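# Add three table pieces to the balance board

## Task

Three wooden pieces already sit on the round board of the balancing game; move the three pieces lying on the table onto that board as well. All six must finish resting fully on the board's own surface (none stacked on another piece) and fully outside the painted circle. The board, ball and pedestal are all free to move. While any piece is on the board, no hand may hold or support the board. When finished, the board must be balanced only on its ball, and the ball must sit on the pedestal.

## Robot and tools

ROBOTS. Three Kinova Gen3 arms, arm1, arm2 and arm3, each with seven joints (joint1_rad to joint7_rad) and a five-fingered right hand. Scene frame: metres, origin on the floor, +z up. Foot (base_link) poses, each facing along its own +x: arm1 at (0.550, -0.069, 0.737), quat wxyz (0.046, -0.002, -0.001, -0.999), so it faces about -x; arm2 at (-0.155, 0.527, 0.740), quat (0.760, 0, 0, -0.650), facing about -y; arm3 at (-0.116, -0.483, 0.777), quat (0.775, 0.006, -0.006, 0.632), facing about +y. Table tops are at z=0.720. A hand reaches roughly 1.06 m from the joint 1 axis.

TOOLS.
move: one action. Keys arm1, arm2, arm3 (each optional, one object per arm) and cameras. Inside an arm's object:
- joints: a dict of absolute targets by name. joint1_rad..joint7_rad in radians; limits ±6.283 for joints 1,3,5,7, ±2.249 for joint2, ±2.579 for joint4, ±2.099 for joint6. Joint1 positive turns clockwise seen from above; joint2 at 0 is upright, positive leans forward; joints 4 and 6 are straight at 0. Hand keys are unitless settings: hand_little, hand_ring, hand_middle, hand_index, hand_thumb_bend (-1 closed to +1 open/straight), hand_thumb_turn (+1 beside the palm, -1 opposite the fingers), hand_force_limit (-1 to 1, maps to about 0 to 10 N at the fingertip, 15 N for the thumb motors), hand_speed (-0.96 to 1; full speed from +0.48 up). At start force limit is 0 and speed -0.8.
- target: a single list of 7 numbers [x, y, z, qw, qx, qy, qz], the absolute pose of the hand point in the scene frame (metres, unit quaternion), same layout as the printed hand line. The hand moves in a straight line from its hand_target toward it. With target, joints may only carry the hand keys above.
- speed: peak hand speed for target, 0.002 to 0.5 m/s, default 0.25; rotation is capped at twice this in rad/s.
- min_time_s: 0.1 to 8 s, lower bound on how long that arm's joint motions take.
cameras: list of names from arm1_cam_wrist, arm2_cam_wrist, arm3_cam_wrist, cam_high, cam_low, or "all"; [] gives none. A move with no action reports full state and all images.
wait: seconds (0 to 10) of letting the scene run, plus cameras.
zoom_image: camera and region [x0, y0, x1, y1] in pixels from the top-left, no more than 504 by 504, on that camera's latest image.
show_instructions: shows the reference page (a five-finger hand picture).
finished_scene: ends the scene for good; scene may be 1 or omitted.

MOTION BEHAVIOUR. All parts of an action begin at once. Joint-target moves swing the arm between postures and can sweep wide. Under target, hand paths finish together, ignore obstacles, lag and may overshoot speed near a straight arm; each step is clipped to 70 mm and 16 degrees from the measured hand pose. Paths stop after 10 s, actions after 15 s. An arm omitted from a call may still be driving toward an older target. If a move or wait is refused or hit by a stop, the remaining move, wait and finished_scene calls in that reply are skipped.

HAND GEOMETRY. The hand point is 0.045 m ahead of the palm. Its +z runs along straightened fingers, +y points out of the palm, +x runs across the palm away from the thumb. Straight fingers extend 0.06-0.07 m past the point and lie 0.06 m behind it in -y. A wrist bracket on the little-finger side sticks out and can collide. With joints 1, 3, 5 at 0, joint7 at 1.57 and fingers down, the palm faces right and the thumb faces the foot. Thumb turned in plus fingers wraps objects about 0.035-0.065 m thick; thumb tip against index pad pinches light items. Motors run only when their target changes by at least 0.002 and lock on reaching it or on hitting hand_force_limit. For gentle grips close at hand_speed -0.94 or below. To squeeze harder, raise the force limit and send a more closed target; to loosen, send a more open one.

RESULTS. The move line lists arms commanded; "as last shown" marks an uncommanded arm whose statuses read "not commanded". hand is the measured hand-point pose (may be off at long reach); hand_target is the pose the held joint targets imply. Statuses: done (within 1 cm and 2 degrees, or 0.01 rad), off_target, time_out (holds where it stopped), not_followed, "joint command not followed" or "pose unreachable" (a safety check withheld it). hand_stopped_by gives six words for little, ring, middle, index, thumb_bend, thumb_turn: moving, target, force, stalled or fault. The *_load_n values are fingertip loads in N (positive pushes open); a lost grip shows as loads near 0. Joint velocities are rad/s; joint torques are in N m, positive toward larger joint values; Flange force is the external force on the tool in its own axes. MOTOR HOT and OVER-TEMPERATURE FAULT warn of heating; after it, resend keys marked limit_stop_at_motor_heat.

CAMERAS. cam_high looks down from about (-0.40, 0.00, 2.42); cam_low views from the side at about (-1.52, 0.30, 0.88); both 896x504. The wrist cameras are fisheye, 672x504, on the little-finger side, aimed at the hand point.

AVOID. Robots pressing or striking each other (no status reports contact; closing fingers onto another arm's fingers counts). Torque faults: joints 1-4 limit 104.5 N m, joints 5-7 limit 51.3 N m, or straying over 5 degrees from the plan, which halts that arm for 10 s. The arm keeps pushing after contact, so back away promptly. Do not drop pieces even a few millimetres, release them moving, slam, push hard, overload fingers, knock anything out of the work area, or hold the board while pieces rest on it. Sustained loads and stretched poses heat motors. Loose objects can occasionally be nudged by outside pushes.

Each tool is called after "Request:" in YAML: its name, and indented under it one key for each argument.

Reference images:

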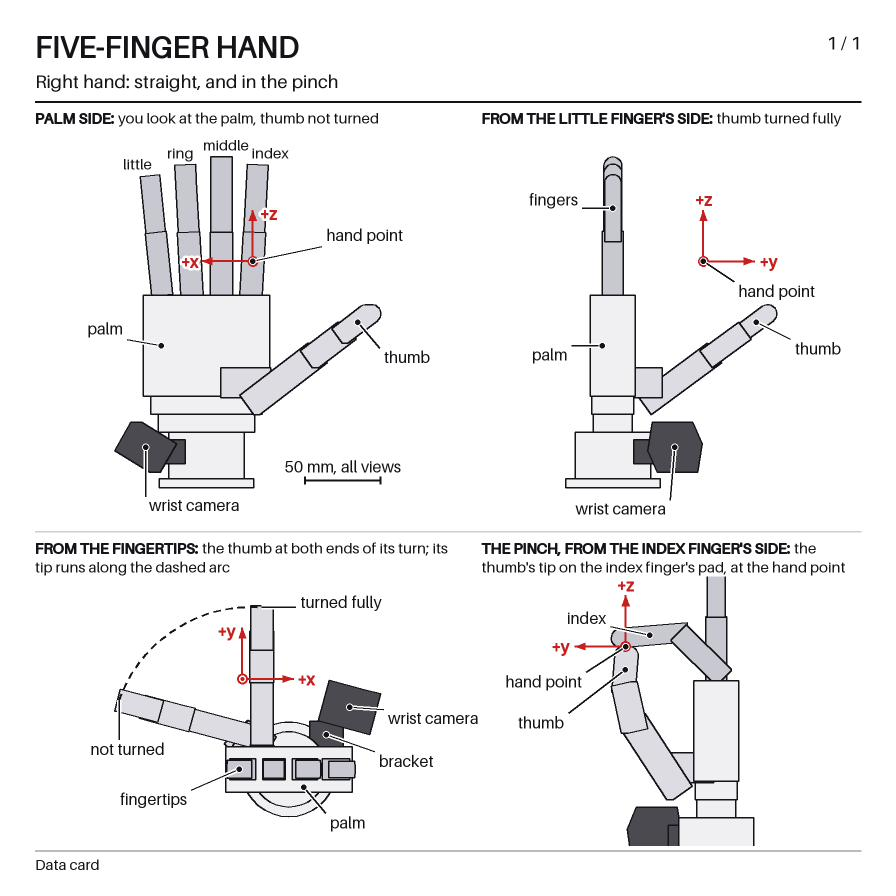

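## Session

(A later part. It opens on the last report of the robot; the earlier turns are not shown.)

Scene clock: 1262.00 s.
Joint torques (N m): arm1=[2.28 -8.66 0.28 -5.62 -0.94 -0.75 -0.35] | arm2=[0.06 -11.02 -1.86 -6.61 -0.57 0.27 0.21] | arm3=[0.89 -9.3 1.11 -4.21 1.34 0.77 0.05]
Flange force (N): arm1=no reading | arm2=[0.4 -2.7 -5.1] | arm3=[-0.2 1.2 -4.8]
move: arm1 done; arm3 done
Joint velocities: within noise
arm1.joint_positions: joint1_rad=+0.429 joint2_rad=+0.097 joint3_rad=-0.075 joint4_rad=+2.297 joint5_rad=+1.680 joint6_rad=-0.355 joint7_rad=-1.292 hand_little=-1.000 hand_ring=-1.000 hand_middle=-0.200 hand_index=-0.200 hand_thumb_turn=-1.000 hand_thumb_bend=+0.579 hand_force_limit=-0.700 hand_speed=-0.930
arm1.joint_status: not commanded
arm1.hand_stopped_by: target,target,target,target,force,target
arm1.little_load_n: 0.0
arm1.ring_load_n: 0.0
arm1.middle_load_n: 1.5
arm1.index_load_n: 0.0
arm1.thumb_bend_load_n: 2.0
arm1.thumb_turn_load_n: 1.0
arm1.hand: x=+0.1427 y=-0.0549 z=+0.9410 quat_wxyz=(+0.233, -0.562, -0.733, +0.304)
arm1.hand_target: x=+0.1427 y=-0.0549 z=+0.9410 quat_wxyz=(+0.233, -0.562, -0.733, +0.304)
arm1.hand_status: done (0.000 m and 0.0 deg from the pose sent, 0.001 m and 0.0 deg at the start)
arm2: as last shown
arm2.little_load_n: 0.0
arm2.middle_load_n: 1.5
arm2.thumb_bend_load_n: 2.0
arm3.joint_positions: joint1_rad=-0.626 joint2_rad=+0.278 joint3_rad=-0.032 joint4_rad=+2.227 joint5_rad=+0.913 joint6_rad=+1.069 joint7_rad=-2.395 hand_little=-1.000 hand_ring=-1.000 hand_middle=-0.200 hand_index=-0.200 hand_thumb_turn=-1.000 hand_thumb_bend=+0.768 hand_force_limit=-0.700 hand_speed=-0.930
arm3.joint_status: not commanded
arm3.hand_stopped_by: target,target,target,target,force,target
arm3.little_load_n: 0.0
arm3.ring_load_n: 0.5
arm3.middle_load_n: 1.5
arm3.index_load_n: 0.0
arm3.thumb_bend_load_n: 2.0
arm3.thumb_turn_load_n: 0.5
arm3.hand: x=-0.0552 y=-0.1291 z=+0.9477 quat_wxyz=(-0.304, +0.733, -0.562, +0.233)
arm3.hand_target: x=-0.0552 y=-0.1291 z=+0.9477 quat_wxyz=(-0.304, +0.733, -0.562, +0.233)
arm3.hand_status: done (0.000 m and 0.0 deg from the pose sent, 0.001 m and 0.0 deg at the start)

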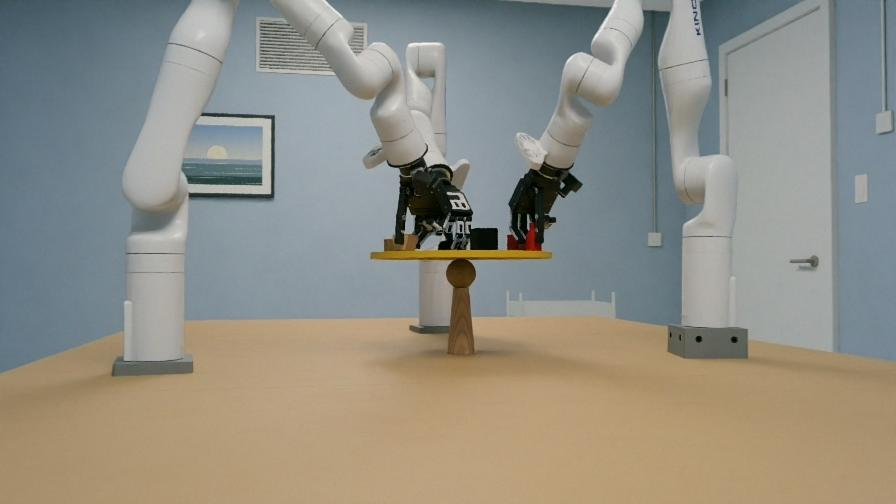

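Request:
move:
  arm1: {"joints": {"hand_speed": -0.9, "hand_thumb_bend": 1.0}}
  arm2: {"joints": {"hand_speed": -0.9, "hand_thumb_bend": 1.0}}
  arm3: {"joints": {"hand_speed": -0.9, "hand_thumb_bend": 1.0}}
  cameras: ["all"]

Request:
zoom_image:
  camera: "cam_low"
  region: [360, 200, 560, 280]

Request:
zoom_image:
  camera: "cam_low"
  region: [365, 240, 395, 270]

Request:
zoom_image:
  camera: "cam_low"
  region: [530, 240, 560, 270]

Scene clock: 1283.70 s.
Joint torques (N m): arm1=[2.28 -8.88 0.28 -5.59 -0.87 -0.82 -0.4] | arm2=[0.08 -11.1 -1.86 -6.95 -0.63 0.3 0.2] | arm3=[0.84 -9.33 1.05 -4.26 1.35 0.78 0.07]
Flange force (N): arm1=no reading | arm2=[-0.1 -2.0 -5.1] | arm3=[-0.1 1.2 -4.5]
move: arm1 done; arm2 done; arm3 done
Joint velocities: within noise
arm1.joint_positions: joint1_rad=+0.429 joint2_rad=+0.097 joint3_rad=-0.075 joint4_rad=+2.297 joint5_rad=+1.680 joint6_rad=-0.355 joint7_rad=-1.292 hand_little=-1.000 hand_ring=-1.000 hand_middle=-0.200 hand_index=-0.200 hand_thumb_turn=-1.000 hand_thumb_bend=+1.000 hand_force_limit=-0.700 hand_speed=-0.900
arm1.joint_status: all done
arm1.hand_stopped_by: target,target,target,target,target,target
arm1.little_load_n: 0.5
arm1.ring_load_n: 0.0
arm1.middle_load_n: 0.5
arm1.index_load_n: 0.0
arm1.thumb_bend_load_n: 0.0
arm1.thumb_turn_load_n: 0.0
arm1.hand: x=+0.1427 y=-0.0549 z=+0.9410 quat_wxyz=(+0.233, -0.562, -0.733, +0.304)
arm1.hand_target: x=+0.1427 y=-0.0549 z=+0.9410 quat_wxyz=(+0.233, -0.562, -0.733, +0.304)
arm1.hand_status: not commanded
arm2.joint_positions: joint1_rad=+0.216 joint2_rad=+0.283 joint3_rad=-0.022 joint4_rad=+2.003 joint5_rad=+2.092 joint6_rad=-0.632 joint7_rad=-1.529 hand_little=-1.000 hand_ring=-1.000 hand_middle=-0.200 hand_index=-0.200 hand_thumb_turn=-1.000 hand_thumb_bend=+1.000 hand_force_limit=-0.700 hand_speed=-0.900
arm2.joint_status: all done
arm2.hand_stopped_by: target,target,target,target,target,target
arm2.little_load_n: 0.0
arm2.ring_load_n: 0.5
arm2.middle_load_n: 0.0
arm2.index_load_n: 0.0
arm2.thumb_bend_load_n: 0.0
arm2.thumb_turn_load_n: 0.0
arm2.hand: x=-0.0418 y=+0.0877 z=+0.9440 quat_wxyz=(-0.162, +0.347, -0.868, +0.316)
arm2.hand_target: x=-0.0418 y=+0.0877 z=+0.9440 quat_wxyz=(-0.162, +0.347, -0.868, +0.316)
arm2.hand_status: not commanded
arm3.joint_positions: joint1_rad=-0.626 joint2_rad=+0.278 joint3_rad=-0.032 joint4_rad=+2.227 joint5_rad=+0.913 joint6_rad=+1.069 joint7_rad=-2.395 hand_little=-1.000 hand_ring=-1.000 hand_middle=-0.200 hand_index=-0.200 hand_thumb_turn=-1.000 hand_thumb_bend=+1.000 hand_force_limit=-0.700 hand_speed=-0.900
arm3.joint_status: all done
arm3.hand_stopped_by: target,target,target,target,target,target
arm3.little_load_n: 0.0
arm3.ring_load_n: 0.0
arm3.middle_load_n: 0.0
arm3.index_load_n: 0.0
arm3.thumb_bend_load_n: 0.0
arm3.thumb_turn_load_n: 0.0
arm3.hand: x=-0.0552 y=-0.1291 z=+0.9477 quat_wxyz=(-0.304, +0.733, -0.562, +0.233)
arm3.hand_target: x=-0.0552 y=-0.1291 z=+0.9477 quat_wxyz=(-0.304, +0.733, -0.562, +0.233)
arm3.hand_status: not commanded
pictures: arm1_cam_wrist, arm2_cam_wrist, arm3_cam_wrist, cam_high, cam_low
arm1_cam_wrist: T_world_to_cam=[[0.616, 0.4377, -0.65495, 0.54733], [0.69794, -0.68877, 0.19613, -0.32105], [-0.36526, -0.57794, -0.72978, 0.81869]] pos_world=[0.18596, 0.01245, 1.0189]
arm2_cam_wrist: T_world_to_cam=[[-0.68059, 0.37357, -0.63027, 0.52724], [0.20773, 0.92334, 0.32295, -0.38353], [0.7026, 0.08887, -0.70602, 0.80207]] pos_world=[-0.12503, 0.08588, 1.02244]
arm3_cam_wrist: T_world_to_cam=[[-0.5777, -0.47323, -0.66507, 0.5402], [-0.72472, 0.67225, 0.15118, -0.09154], [0.37555, 0.56933, -0.73132, 0.89892]] pos_world=[-0.09185, -0.1946, 1.0305]

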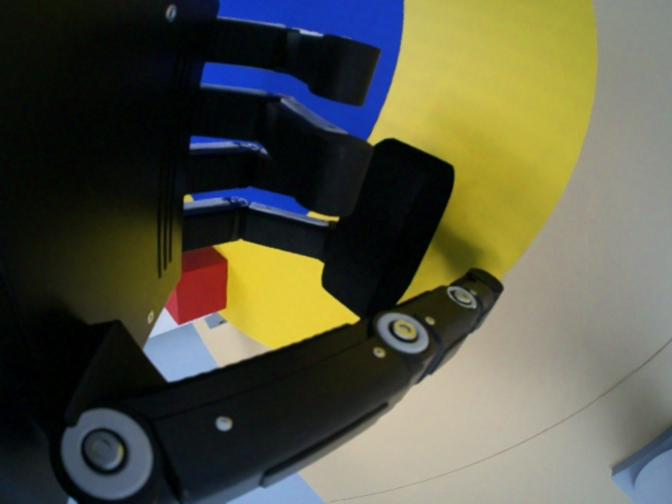

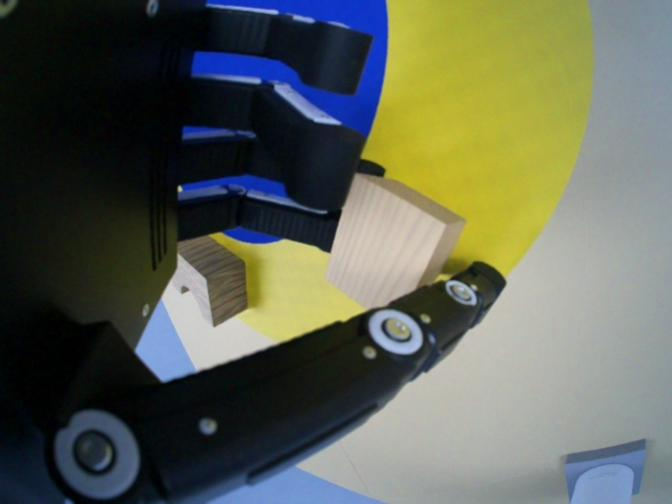

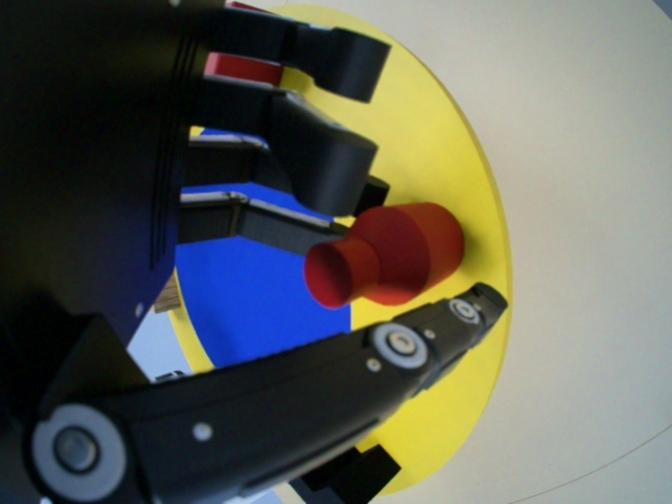

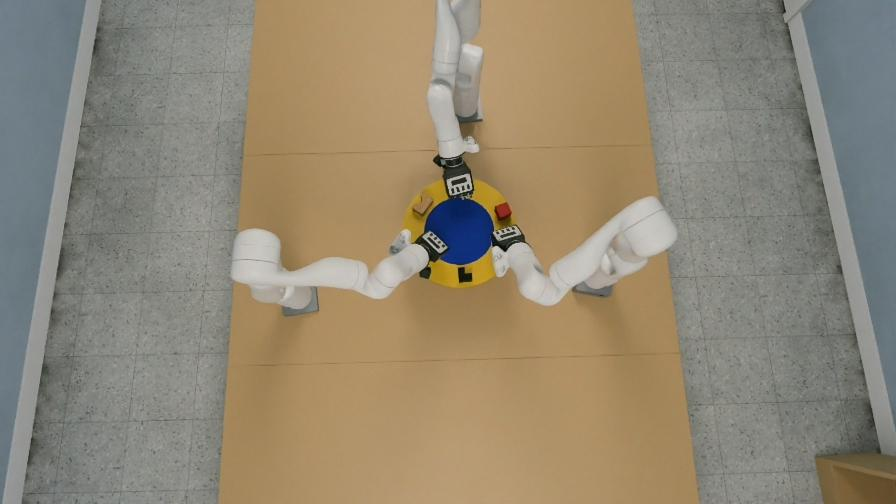

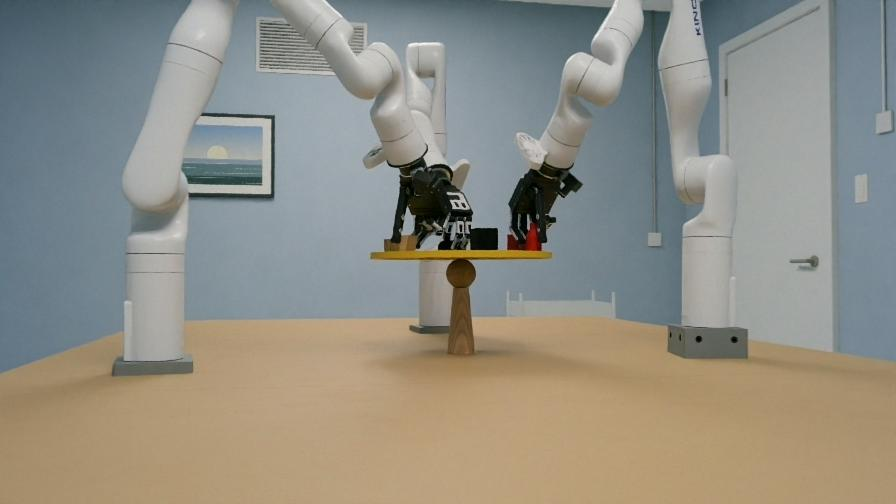

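Scaled by 2.520.

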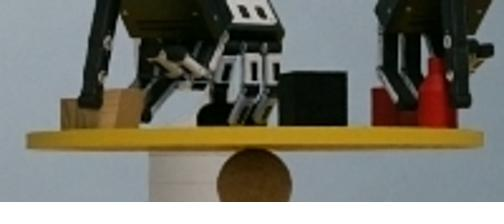

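Scaled by 16.800.

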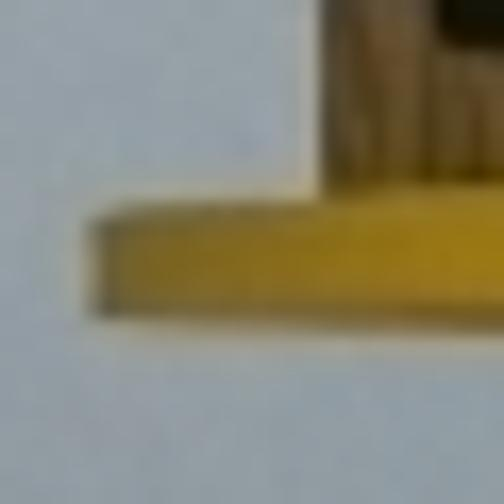

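Scaled by 16.800.

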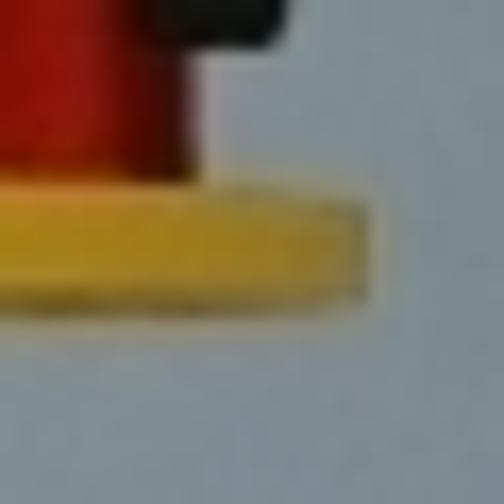

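Request:
move:
  arm1: {"target": [0.1388, -0.0559, 0.9415, 0.2330, -0.5624, -0.7329, 0.3036], "speed": 0.015}
  arm2: {"target": [-0.0390, 0.0849, 0.9445, 0.1617, -0.3469, 0.8682, -0.3161], "speed": 0.015}
  arm3: {"target": [-0.0513, -0.1281, 0.9482, 0.3036, -0.7329, 0.5624, -0.2330], "speed": 0.015}
  cameras: ["all"]

Request:
zoom_image:
  camera: "cam_low"
  region: [360, 200, 560, 280]

Request:
zoom_image:
  camera: "cam_low"
  region: [365, 240, 395, 270]

Request:
zoom_image:
  camera: "cam_low"
  region: [530, 240, 560, 270]

Scene clock: 1300.30 s.
Joint torques (N m): arm1=[2.27 -9 0.28 -5.67 -0.91 -0.81 -0.36] | arm2=[0.03 -11.35 -1.87 -6.97 -0.63 0.31 0.21] | arm3=[0.83 -9.35 1.08 -4.3 1.36 0.78 0.09]
Flange force (N): arm1=no reading | arm2=[0.2 -2.0 -4.9] | arm3=[-0.2 1.4 -4.4]
move: arm1 done; arm2 done; arm3 done
Joint velocities: within noise
arm1.joint_positions: joint1_rad=+0.423 joint2_rad=+0.103 joint3_rad=-0.078 joint4_rad=+2.288 joint5_rad=+1.686 joint6_rad=-0.349 joint7_rad=-1.304 hand_little=-1.000 hand_ring=-1.000 hand_middle=-0.200 hand_index=-0.200 hand_thumb_turn=-1.000 hand_thumb_bend=+1.000 hand_force_limit=-0.700 hand_speed=-0.900
arm1.joint_status: not commanded
arm1.hand_stopped_by: target,target,target,target,target,target
arm1.little_load_n: 0.0
arm1.ring_load_n: 0.0
arm1.middle_load_n: 0.0
arm1.index_load_n: 0.0
arm1.thumb_bend_load_n: 0.0
arm1.thumb_turn_load_n: 0.0
arm1.hand: x=+0.1388 y=-0.0559 z=+0.9415 quat_wxyz=(+0.233, -0.562, -0.733, +0.304)
arm1.hand_target: x=+0.1388 y=-0.0559 z=+0.9415 quat_wxyz=(+0.233, -0.562, -0.733, +0.304)
arm1.hand_status: done (0.000 m and 0.0 deg from the pose sent, 0.004 m and 0.0 deg at the start)
arm2.joint_positions: joint1_rad=+0.208 joint2_rad=+0.287 joint3_rad=-0.022 joint4_rad=+1.994 joint5_rad=+2.096 joint6_rad=-0.629 joint7_rad=-1.541 hand_little=-1.000 hand_ring=-1.000 hand_middle=-0.200 hand_index=-0.200 hand_thumb_turn=-1.000 hand_thumb_bend=+1.000 hand_force_limit=-0.700 hand_speed=-0.900
arm2.joint_status: not commanded
arm2.hand_stopped_by: target,target,target,target,target,target
arm2.little_load_n: 0.0
arm2.ring_load_n: 0.0
arm2.middle_load_n: 0.0
arm2.index_load_n: 0.0
arm2.thumb_bend_load_n: 0.0
arm2.thumb_turn_load_n: -0.5
arm2.hand: x=-0.0390 y=+0.0849 z=+0.9445 quat_wxyz=(-0.162, +0.347, -0.868, +0.316)
arm2.hand_target: x=-0.0390 y=+0.0849 z=+0.9445 quat_wxyz=(-0.162, +0.347, -0.868, +0.316)
arm2.hand_status: done (0.000 m and 0.0 deg from the pose sent, 0.004 m and 0.0 deg at the start)
arm3.joint_positions: joint1_rad=-0.617 joint2_rad=+0.276 joint3_rad=-0.027 joint4_rad=+2.227 joint5_rad=+0.919 joint6_rad=+1.063 joint7_rad=-2.388 hand_little=-1.000 hand_ring=-1.000 hand_middle=-0.200 hand_index=-0.200 hand_thumb_turn=-1.000 hand_thumb_bend=+1.000 hand_force_limit=-0.700 hand_speed=-0.900
arm3.joint_status: not commanded
arm3.hand_stopped_by: target,target,target,target,target,target
arm3.little_load_n: 0.0
arm3.ring_load_n: 0.0
arm3.middle_load_n: 0.0
arm3.index_load_n: 0.0
arm3.thumb_bend_load_n: 0.0
arm3.thumb_turn_load_n: 0.0
arm3.hand: x=-0.0513 y=-0.1281 z=+0.9482 quat_wxyz=(-0.304, +0.733, -0.562, +0.233)
arm3.hand_target: x=-0.0513 y=-0.1281 z=+0.9482 quat_wxyz=(-0.304, +0.733, -0.562, +0.233)
arm3.hand_status: done (0.000 m and 0.0 deg from the pose sent, 0.004 m and 0.0 deg at the start)
pictures: arm1_cam_wrist, arm2_cam_wrist, arm3_cam_wrist, cam_high, cam_low
arm1_cam_wrist: T_world_to_cam=[[0.61596, 0.43774, -0.65496, 0.55051], [0.69798, -0.68874, 0.19609, -0.31909], [-0.36526, -0.57794, -0.72977, 0.81705]] pos_world=[0.18206, 0.01145, 1.0194]
arm2_cam_wrist: T_world_to_cam=[[-0.68061, 0.37348, -0.6303, 0.53055], [0.20766, 0.92337, 0.32289, -0.38163], [0.7026, 0.08887, -0.70602, 0.80071]] pos_world=[-0.12223, 0.08308, 1.02294]
arm3_cam_wrist: T_world_to_cam=[[-0.57774, -0.4732, -0.66506, 0.54326], [-0.72469, 0.67227, 0.15121, -0.08949], [0.37555, 0.56933, -0.73132, 0.89725]] pos_world=[-0.08795, -0.1936, 1.031]

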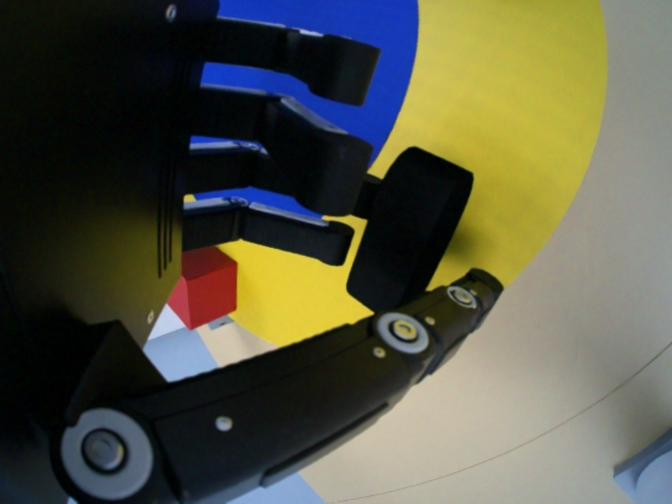

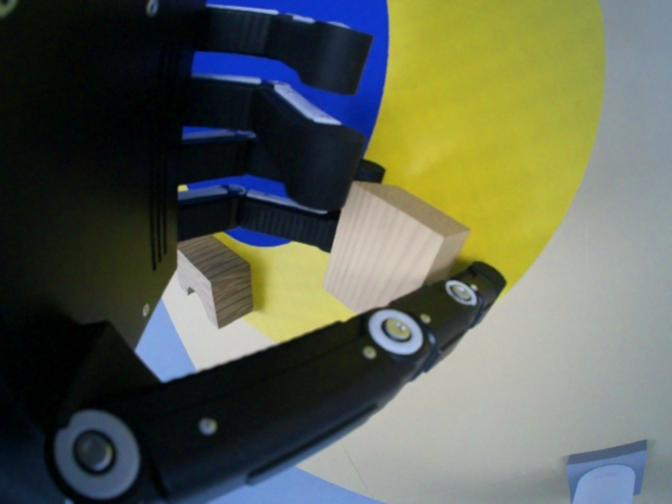

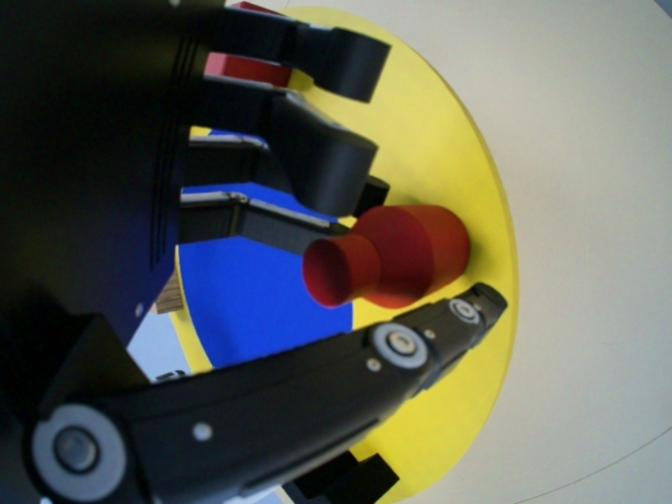

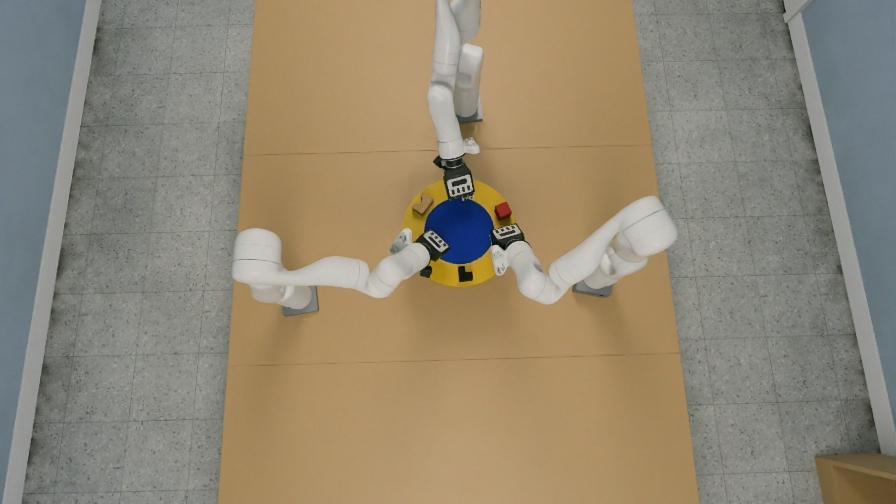

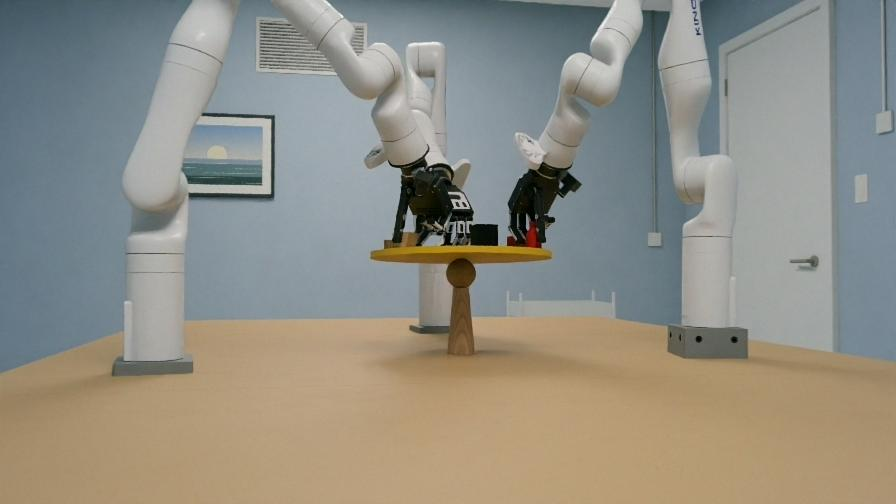

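Scaled by 2.520.

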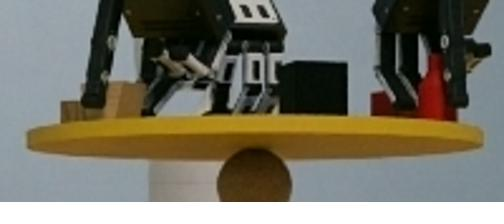

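Scaled by 16.800.

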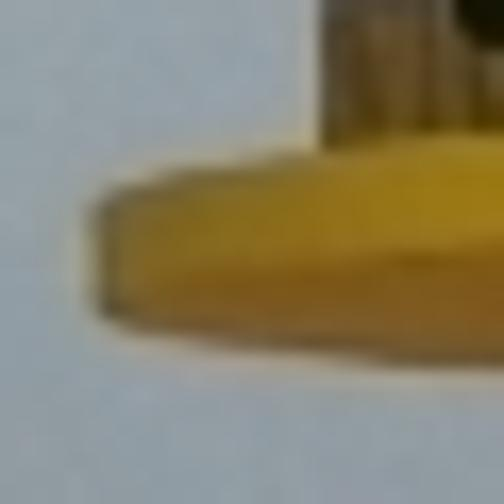

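Scaled by 16.800.

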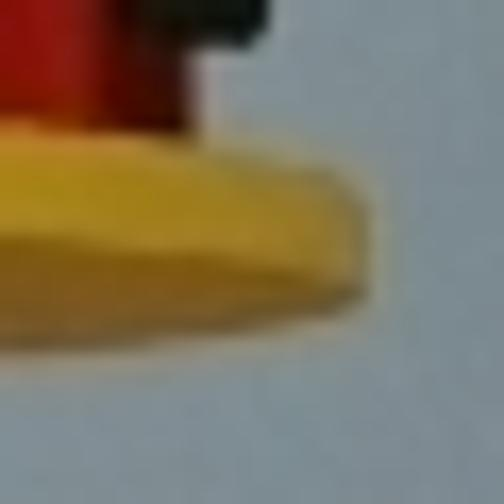

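Request:
move:
  arm1: {"target": [0.1368, -0.0564, 0.9600, 0.2330, -0.5624, -0.7329, 0.3036], "speed": 0.02}
  arm2: {"target": [-0.0369, 0.0828, 0.9600, 0.1617, -0.3469, 0.8682, -0.3161], "speed": 0.02}
  arm3: {"target": [-0.0489, -0.1275, 0.9640, 0.3036, -0.7329, 0.5624, -0.2330], "speed": 0.02}
  cameras: ["all"]

Request:
zoom_image:
  camera: "cam_low"
  region: [360, 200, 560, 280]

Scene clock: 1327.13 s.
Joint torques (N m): arm1=[2.22 -8.71 0.2 -6.16 -1.01 -0.44 -0.47] | arm2=[0.13 -11.11 -1.82 -7.21 -0.66 0.49 0.21] | arm3=[0.84 -9.05 0.99 -4.73 1.46 0.72 0.06]
Flange force (N): arm1=no reading | arm2=[-0.1 -2.0 -5.0] | arm3=[0.0 1.3 -4.4]
move: arm1 done; arm2 done; arm3 done
Joint velocities: within noise
arm1.joint_positions: joint1_rad=+0.406 joint2_rad=+0.066 joint3_rad=-0.061 joint4_rad=+2.248 joint5_rad=+1.882 joint6_rad=-0.367 joint7_rad=-1.517 hand_little=-1.000 hand_ring=-1.000 hand_middle=-0.200 hand_index=-0.200 hand_thumb_turn=-1.000 hand_thumb_bend=+1.000 hand_force_limit=-0.700 hand_speed=-0.900
arm1.joint_status: not commanded
arm1.hand_stopped_by: target,target,target,target,target,target
arm1.little_load_n: 0.0
arm1.ring_load_n: 0.5
arm1.middle_load_n: 0.0
arm1.index_load_n: 0.0
arm1.thumb_bend_load_n: 0.0
arm1.thumb_turn_load_n: 0.0
arm1.hand: x=+0.1368 y=-0.0564 z=+0.9600 quat_wxyz=(+0.233, -0.562, -0.733, +0.304)
arm1.hand_target: x=+0.1368 y=-0.0564 z=+0.9600 quat_wxyz=(+0.233, -0.562, -0.733, +0.304)
arm1.hand_status: done (0.000 m and 0.0 deg from the pose sent, 0.019 m and 0.0 deg at the start)
arm2.joint_positions: joint1_rad=+0.189 joint2_rad=+0.266 joint3_rad=-0.005 joint4_rad=+1.963 joint5_rad=+2.150 joint6_rad=-0.657 joint7_rad=-1.616 hand_little=-1.000 hand_ring=-1.000 hand_middle=-0.200 hand_index=-0.200 hand_thumb_turn=-1.000 hand_thumb_bend=+1.000 hand_force_limit=-0.700 hand_speed=-0.900
arm2.joint_status: not commanded
arm2.hand_stopped_by: target,target,target,target,target,target
arm2.little_load_n: 0.0
arm2.ring_load_n: 0.0
arm2.middle_load_n: 0.0
arm2.index_load_n: 0.0
arm2.thumb_bend_load_n: 0.0
arm2.thumb_turn_load_n: 0.0
arm2.hand: x=-0.0369 y=+0.0828 z=+0.9600 quat_wxyz=(-0.162, +0.347, -0.868, +0.316)
arm2.hand_target: x=-0.0369 y=+0.0828 z=+0.9600 quat_wxyz=(-0.162, +0.347, -0.868, +0.316)
arm2.hand_status: done (0.000 m and 0.0 deg from the pose sent, 0.016 m and 0.0 deg at the start)
arm3.joint_positions: joint1_rad=-0.609 joint2_rad=+0.239 joint3_rad=-0.025 joint4_rad=+2.203 joint5_rad=+0.898 joint6_rad=+1.095 joint7_rad=-2.329 hand_little=-1.000 hand_ring=-1.000 hand_middle=-0.200 hand_index=-0.200 hand_thumb_turn=-1.000 hand_thumb_bend=+1.000 hand_force_limit=-0.700 hand_speed=-0.900
arm3.joint_status: not commanded
arm3.hand_stopped_by: target,target,target,target,target,target
arm3.little_load_n: 0.0
arm3.ring_load_n: 0.0
arm3.middle_load_n: 0.0
arm3.index_load_n: 0.0
arm3.thumb_bend_load_n: 0.0
arm3.thumb_turn_load_n: 0.0
arm3.hand: x=-0.0489 y=-0.1275 z=+0.9640 quat_wxyz=(-0.304, +0.733, -0.562, +0.233)
arm3.hand_target: x=-0.0489 y=-0.1275 z=+0.9640 quat_wxyz=(-0.304, +0.733, -0.562, +0.233)
arm3.hand_status: done (0.000 m and 0.0 deg from the pose sent, 0.016 m and 0.0 deg at the start)
pictures: arm1_cam_wrist, arm2_cam_wrist, arm3_cam_wrist, cam_high, cam_low
arm1_cam_wrist: T_world_to_cam=[[0.61596, 0.43774, -0.65496, 0.56408], [0.69798, -0.68874, 0.19609, -0.32166], [-0.36526, -0.57794, -0.72977, 0.82953]] pos_world=[0.18006, 0.01095, 1.0379]
arm2_cam_wrist: T_world_to_cam=[[-0.6806, 0.37354, -0.63028, 0.5425], [0.20771, 0.92335, 0.32293, -0.38517], [0.7026, 0.08887, -0.70602, 0.81036]] pos_world=[-0.12013, 0.08098, 1.03844]
arm3_cam_wrist: T_world_to_cam=[[-0.5777, -0.47323, -0.66507, 0.55544], [-0.72472, 0.67225, 0.15118, -0.09051], [0.37555, 0.56933, -0.73132, 0.90756]] pos_world=[-0.08555, -0.193, 1.0468]

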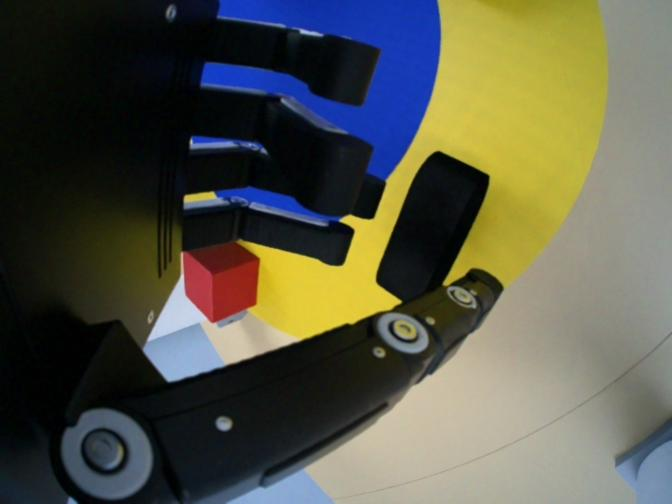

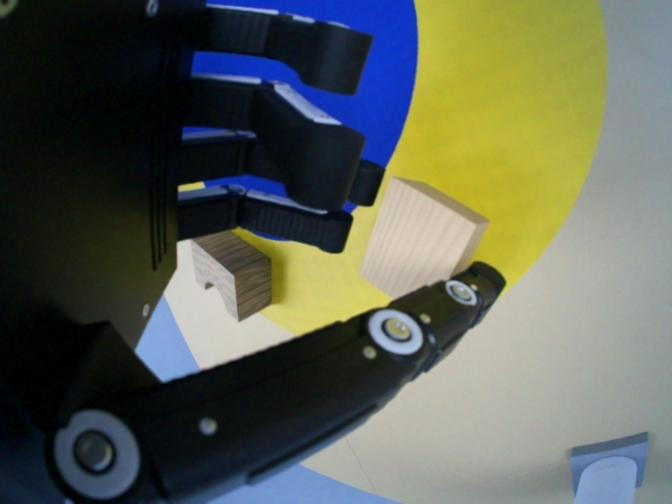

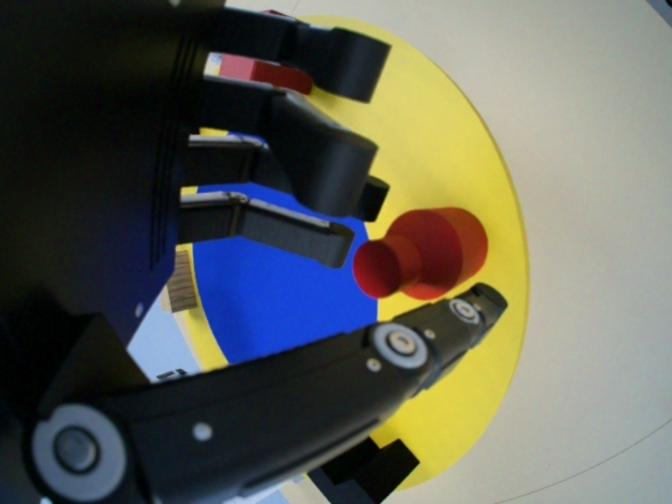

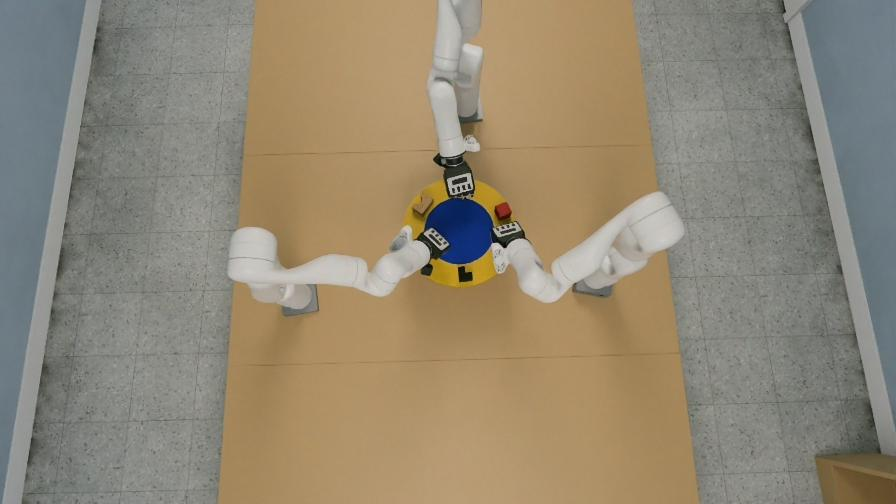

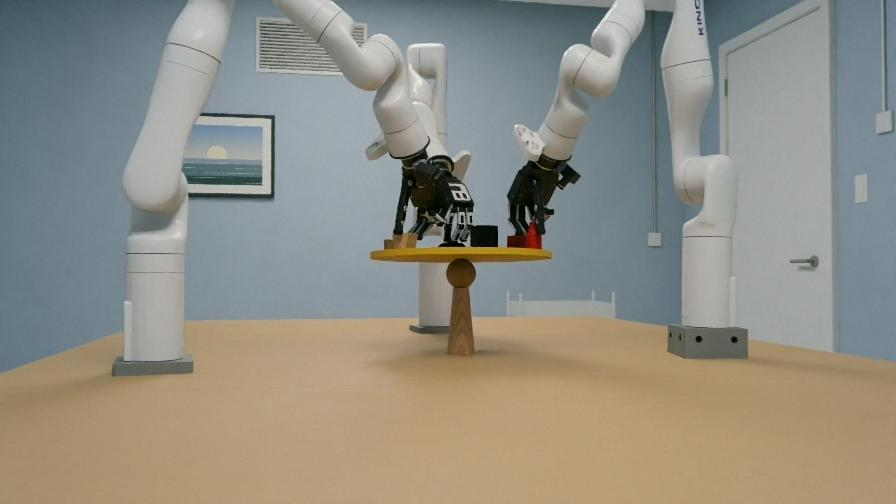

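Scaled by 2.520.

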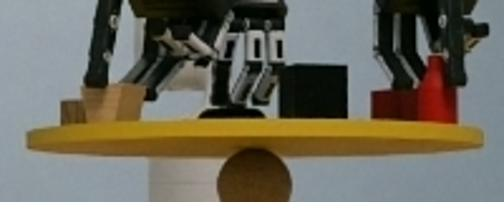

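Request:
move:
  arm1: {"target": [0.1368, -0.0564, 1.05, 0.2330, -0.5624, -0.7329, 0.3036], "speed": 0.08}
  arm2: {"target": [-0.0359, 0.0818, 1.05, 0.1617, -0.3469, 0.8682, -0.3161], "speed": 0.08}
  arm3: {"target": [-0.0479, -0.1273, 1.05, 0.3036, -0.7329, 0.5624, -0.2330], "speed": 0.08}
  cameras: ["all"]

Request:
zoom_image:
  camera: "cam_low"
  region: [360, 200, 560, 280]

Request:
zoom_image:
  camera: "cam_high"
  region: [380, 160, 560, 300]

Scene clock: 1335.97 s.
Joint torques (N m): arm1=[2.27 -7.67 0.34 -7.64 -1.1 0.62 -0.4] | arm2=[0.08 -10.38 -1.57 -8.26 -0.85 1 0.2] | arm3=[0.84 -7.8 0.73 -6.33 1.79 0.37 0.04]
Flange force (N): arm1=[-0.6 -3.8 2.7] | arm2=[0.1 -0.7 -4.2] | arm3=[0.2 1.2 -4.1]
move: arm1 done; arm2 done; arm3 done
Joint velocities: within noise
arm1.joint_positions: joint1_rad=+0.410 joint2_rad=-0.071 joint3_rad=-0.058 joint4_rad=+2.042 joint5_rad=+2.438 joint6_rad=-0.576 joint7_rad=-2.138 hand_little=-1.000 hand_ring=-1.000 hand_middle=-0.200 hand_index=-0.200 hand_thumb_turn=-1.000 hand_thumb_bend=+1.000 hand_force_limit=-0.700 hand_speed=-0.900
arm1.joint_status: not commanded
arm1.hand_stopped_by: target,target,target,target,target,target
arm1.little_load_n: 0.0
arm1.ring_load_n: 0.0
arm1.middle_load_n: 0.0
arm1.index_load_n: 0.0
arm1.thumb_bend_load_n: 0.0
arm1.thumb_turn_load_n: 0.0
arm1.hand: x=+0.1368 y=-0.0564 z=+1.0500 quat_wxyz=(+0.233, -0.562, -0.733, +0.304)
arm1.hand_target: x=+0.1368 y=-0.0564 z=+1.0500 quat_wxyz=(+0.233, -0.562, -0.733, +0.304)
arm1.hand_status: done (0.000 m and 0.0 deg from the pose sent, 0.090 m and 0.0 deg at the start)
arm2.joint_positions: joint1_rad=+0.134 joint2_rad=+0.158 joint3_rad=+0.056 joint4_rad=+1.777 joint5_rad=+2.379 joint6_rad=-0.855 joint7_rad=-1.936 hand_little=-1.000 hand_ring=-1.000 hand_middle=-0.200 hand_index=-0.200 hand_thumb_turn=-1.000 hand_thumb_bend=+1.000 hand_force_limit=-0.700 hand_speed=-0.900
arm2.joint_status: not commanded
arm2.hand_stopped_by: target,target,target,target,target,target
arm2.little_load_n: 0.0
arm2.ring_load_n: 0.0
arm2.middle_load_n: 0.0
arm2.index_load_n: 0.0
arm2.thumb_bend_load_n: 0.0
arm2.thumb_turn_load_n: 0.0
arm2.hand: x=-0.0359 y=+0.0818 z=+1.0500 quat_wxyz=(-0.162, +0.347, -0.868, +0.316)
arm2.hand_target: x=-0.0359 y=+0.0818 z=+1.0500 quat_wxyz=(-0.162, +0.347, -0.868, +0.316)
arm2.hand_status: done (0.000 m and 0.0 deg from the pose sent, 0.090 m and 0.0 deg at the start)
arm3.joint_positions: joint1_rad=-0.601 joint2_rad=+0.085 joint3_rad=-0.026 joint4_rad=+2.039 joint5_rad=+0.803 joint6_rad=+1.300 joint7_rad=-2.066 hand_little=-1.000 hand_ring=-1.000 hand_middle=-0.200 hand_index=-0.200 hand_thumb_turn=-1.000 hand_thumb_bend=+1.000 hand_force_limit=-0.700 hand_speed=-0.900
arm3.joint_status: not commanded
arm3.hand_stopped_by: target,target,target,target,target,target
arm3.little_load_n: 0.0
arm3.ring_load_n: 0.0
arm3.middle_load_n: 0.0
arm3.index_load_n: 0.0
arm3.thumb_bend_load_n: 0.0
arm3.thumb_turn_load_n: 0.0
arm3.hand: x=-0.0479 y=-0.1273 z=+1.0500 quat_wxyz=(-0.304, +0.733, -0.562, +0.233)
arm3.hand_target: x=-0.0479 y=-0.1273 z=+1.0500 quat_wxyz=(-0.304, +0.733, -0.562, +0.233)
arm3.hand_status: done (0.000 m and 0.0 deg from the pose sent, 0.086 m and 0.0 deg at the start)
pictures: arm1_cam_wrist, arm2_cam_wrist, arm3_cam_wrist, cam_high, cam_low
arm1_cam_wrist: T_world_to_cam=[[0.61591, 0.43775, -0.655, 0.62308], [0.69803, -0.68868, 0.19611, -0.33935], [-0.36524, -0.578, -0.72973, 0.89516]] pos_world=[0.18006, 0.01095, 1.1279]
arm2_cam_wrist: T_world_to_cam=[[-0.6806, 0.37354, -0.63028, 0.60028], [0.20771, 0.92335, 0.32293, -0.41352], [0.7026, 0.08887, -0.70602, 0.87329]] pos_world=[-0.11913, 0.07998, 1.12844]
arm3_cam_wrist: T_world_to_cam=[[-0.5777, -0.47323, -0.66507, 0.61331], [-0.72472, 0.67225, 0.15118, -0.10293], [0.37555, 0.56933, -0.73132, 0.96996]] pos_world=[-0.08455, -0.1928, 1.1328]

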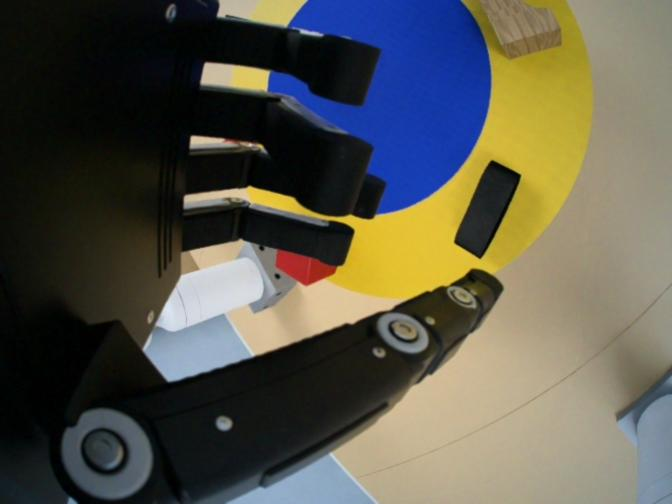

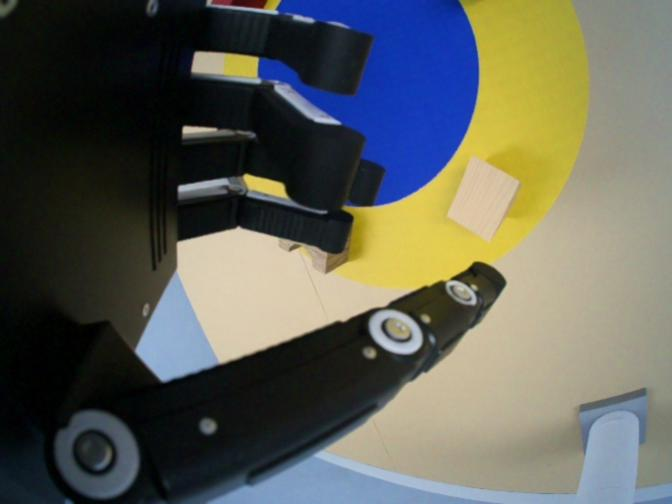

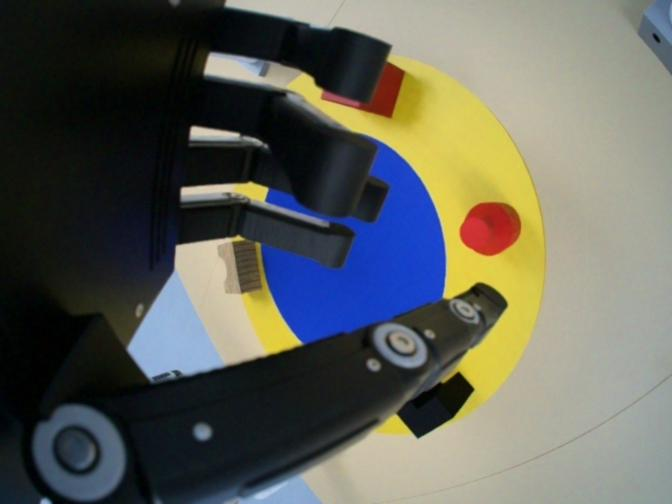

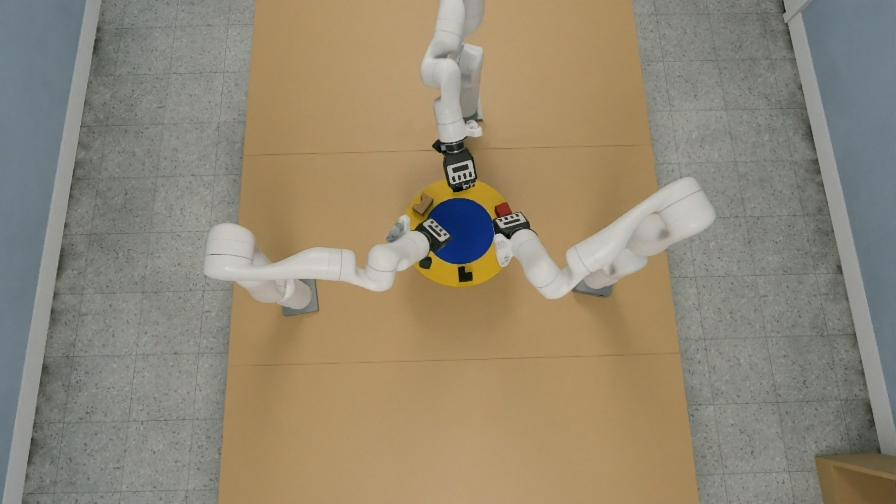

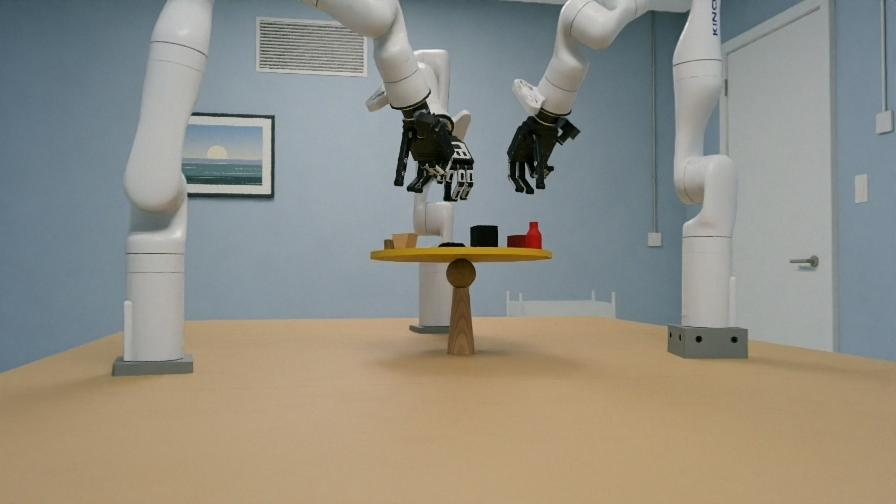

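Scaled by 2.520.

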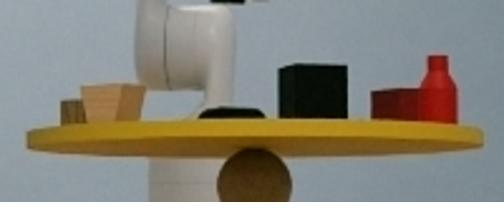

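Scaled by 2.800.

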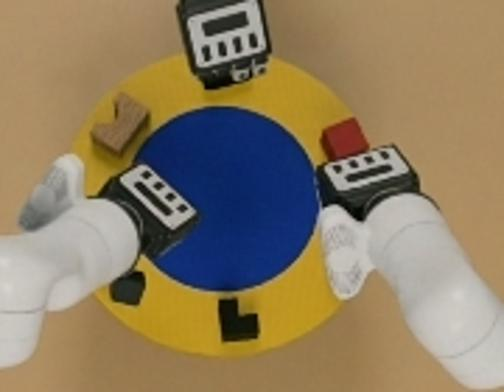

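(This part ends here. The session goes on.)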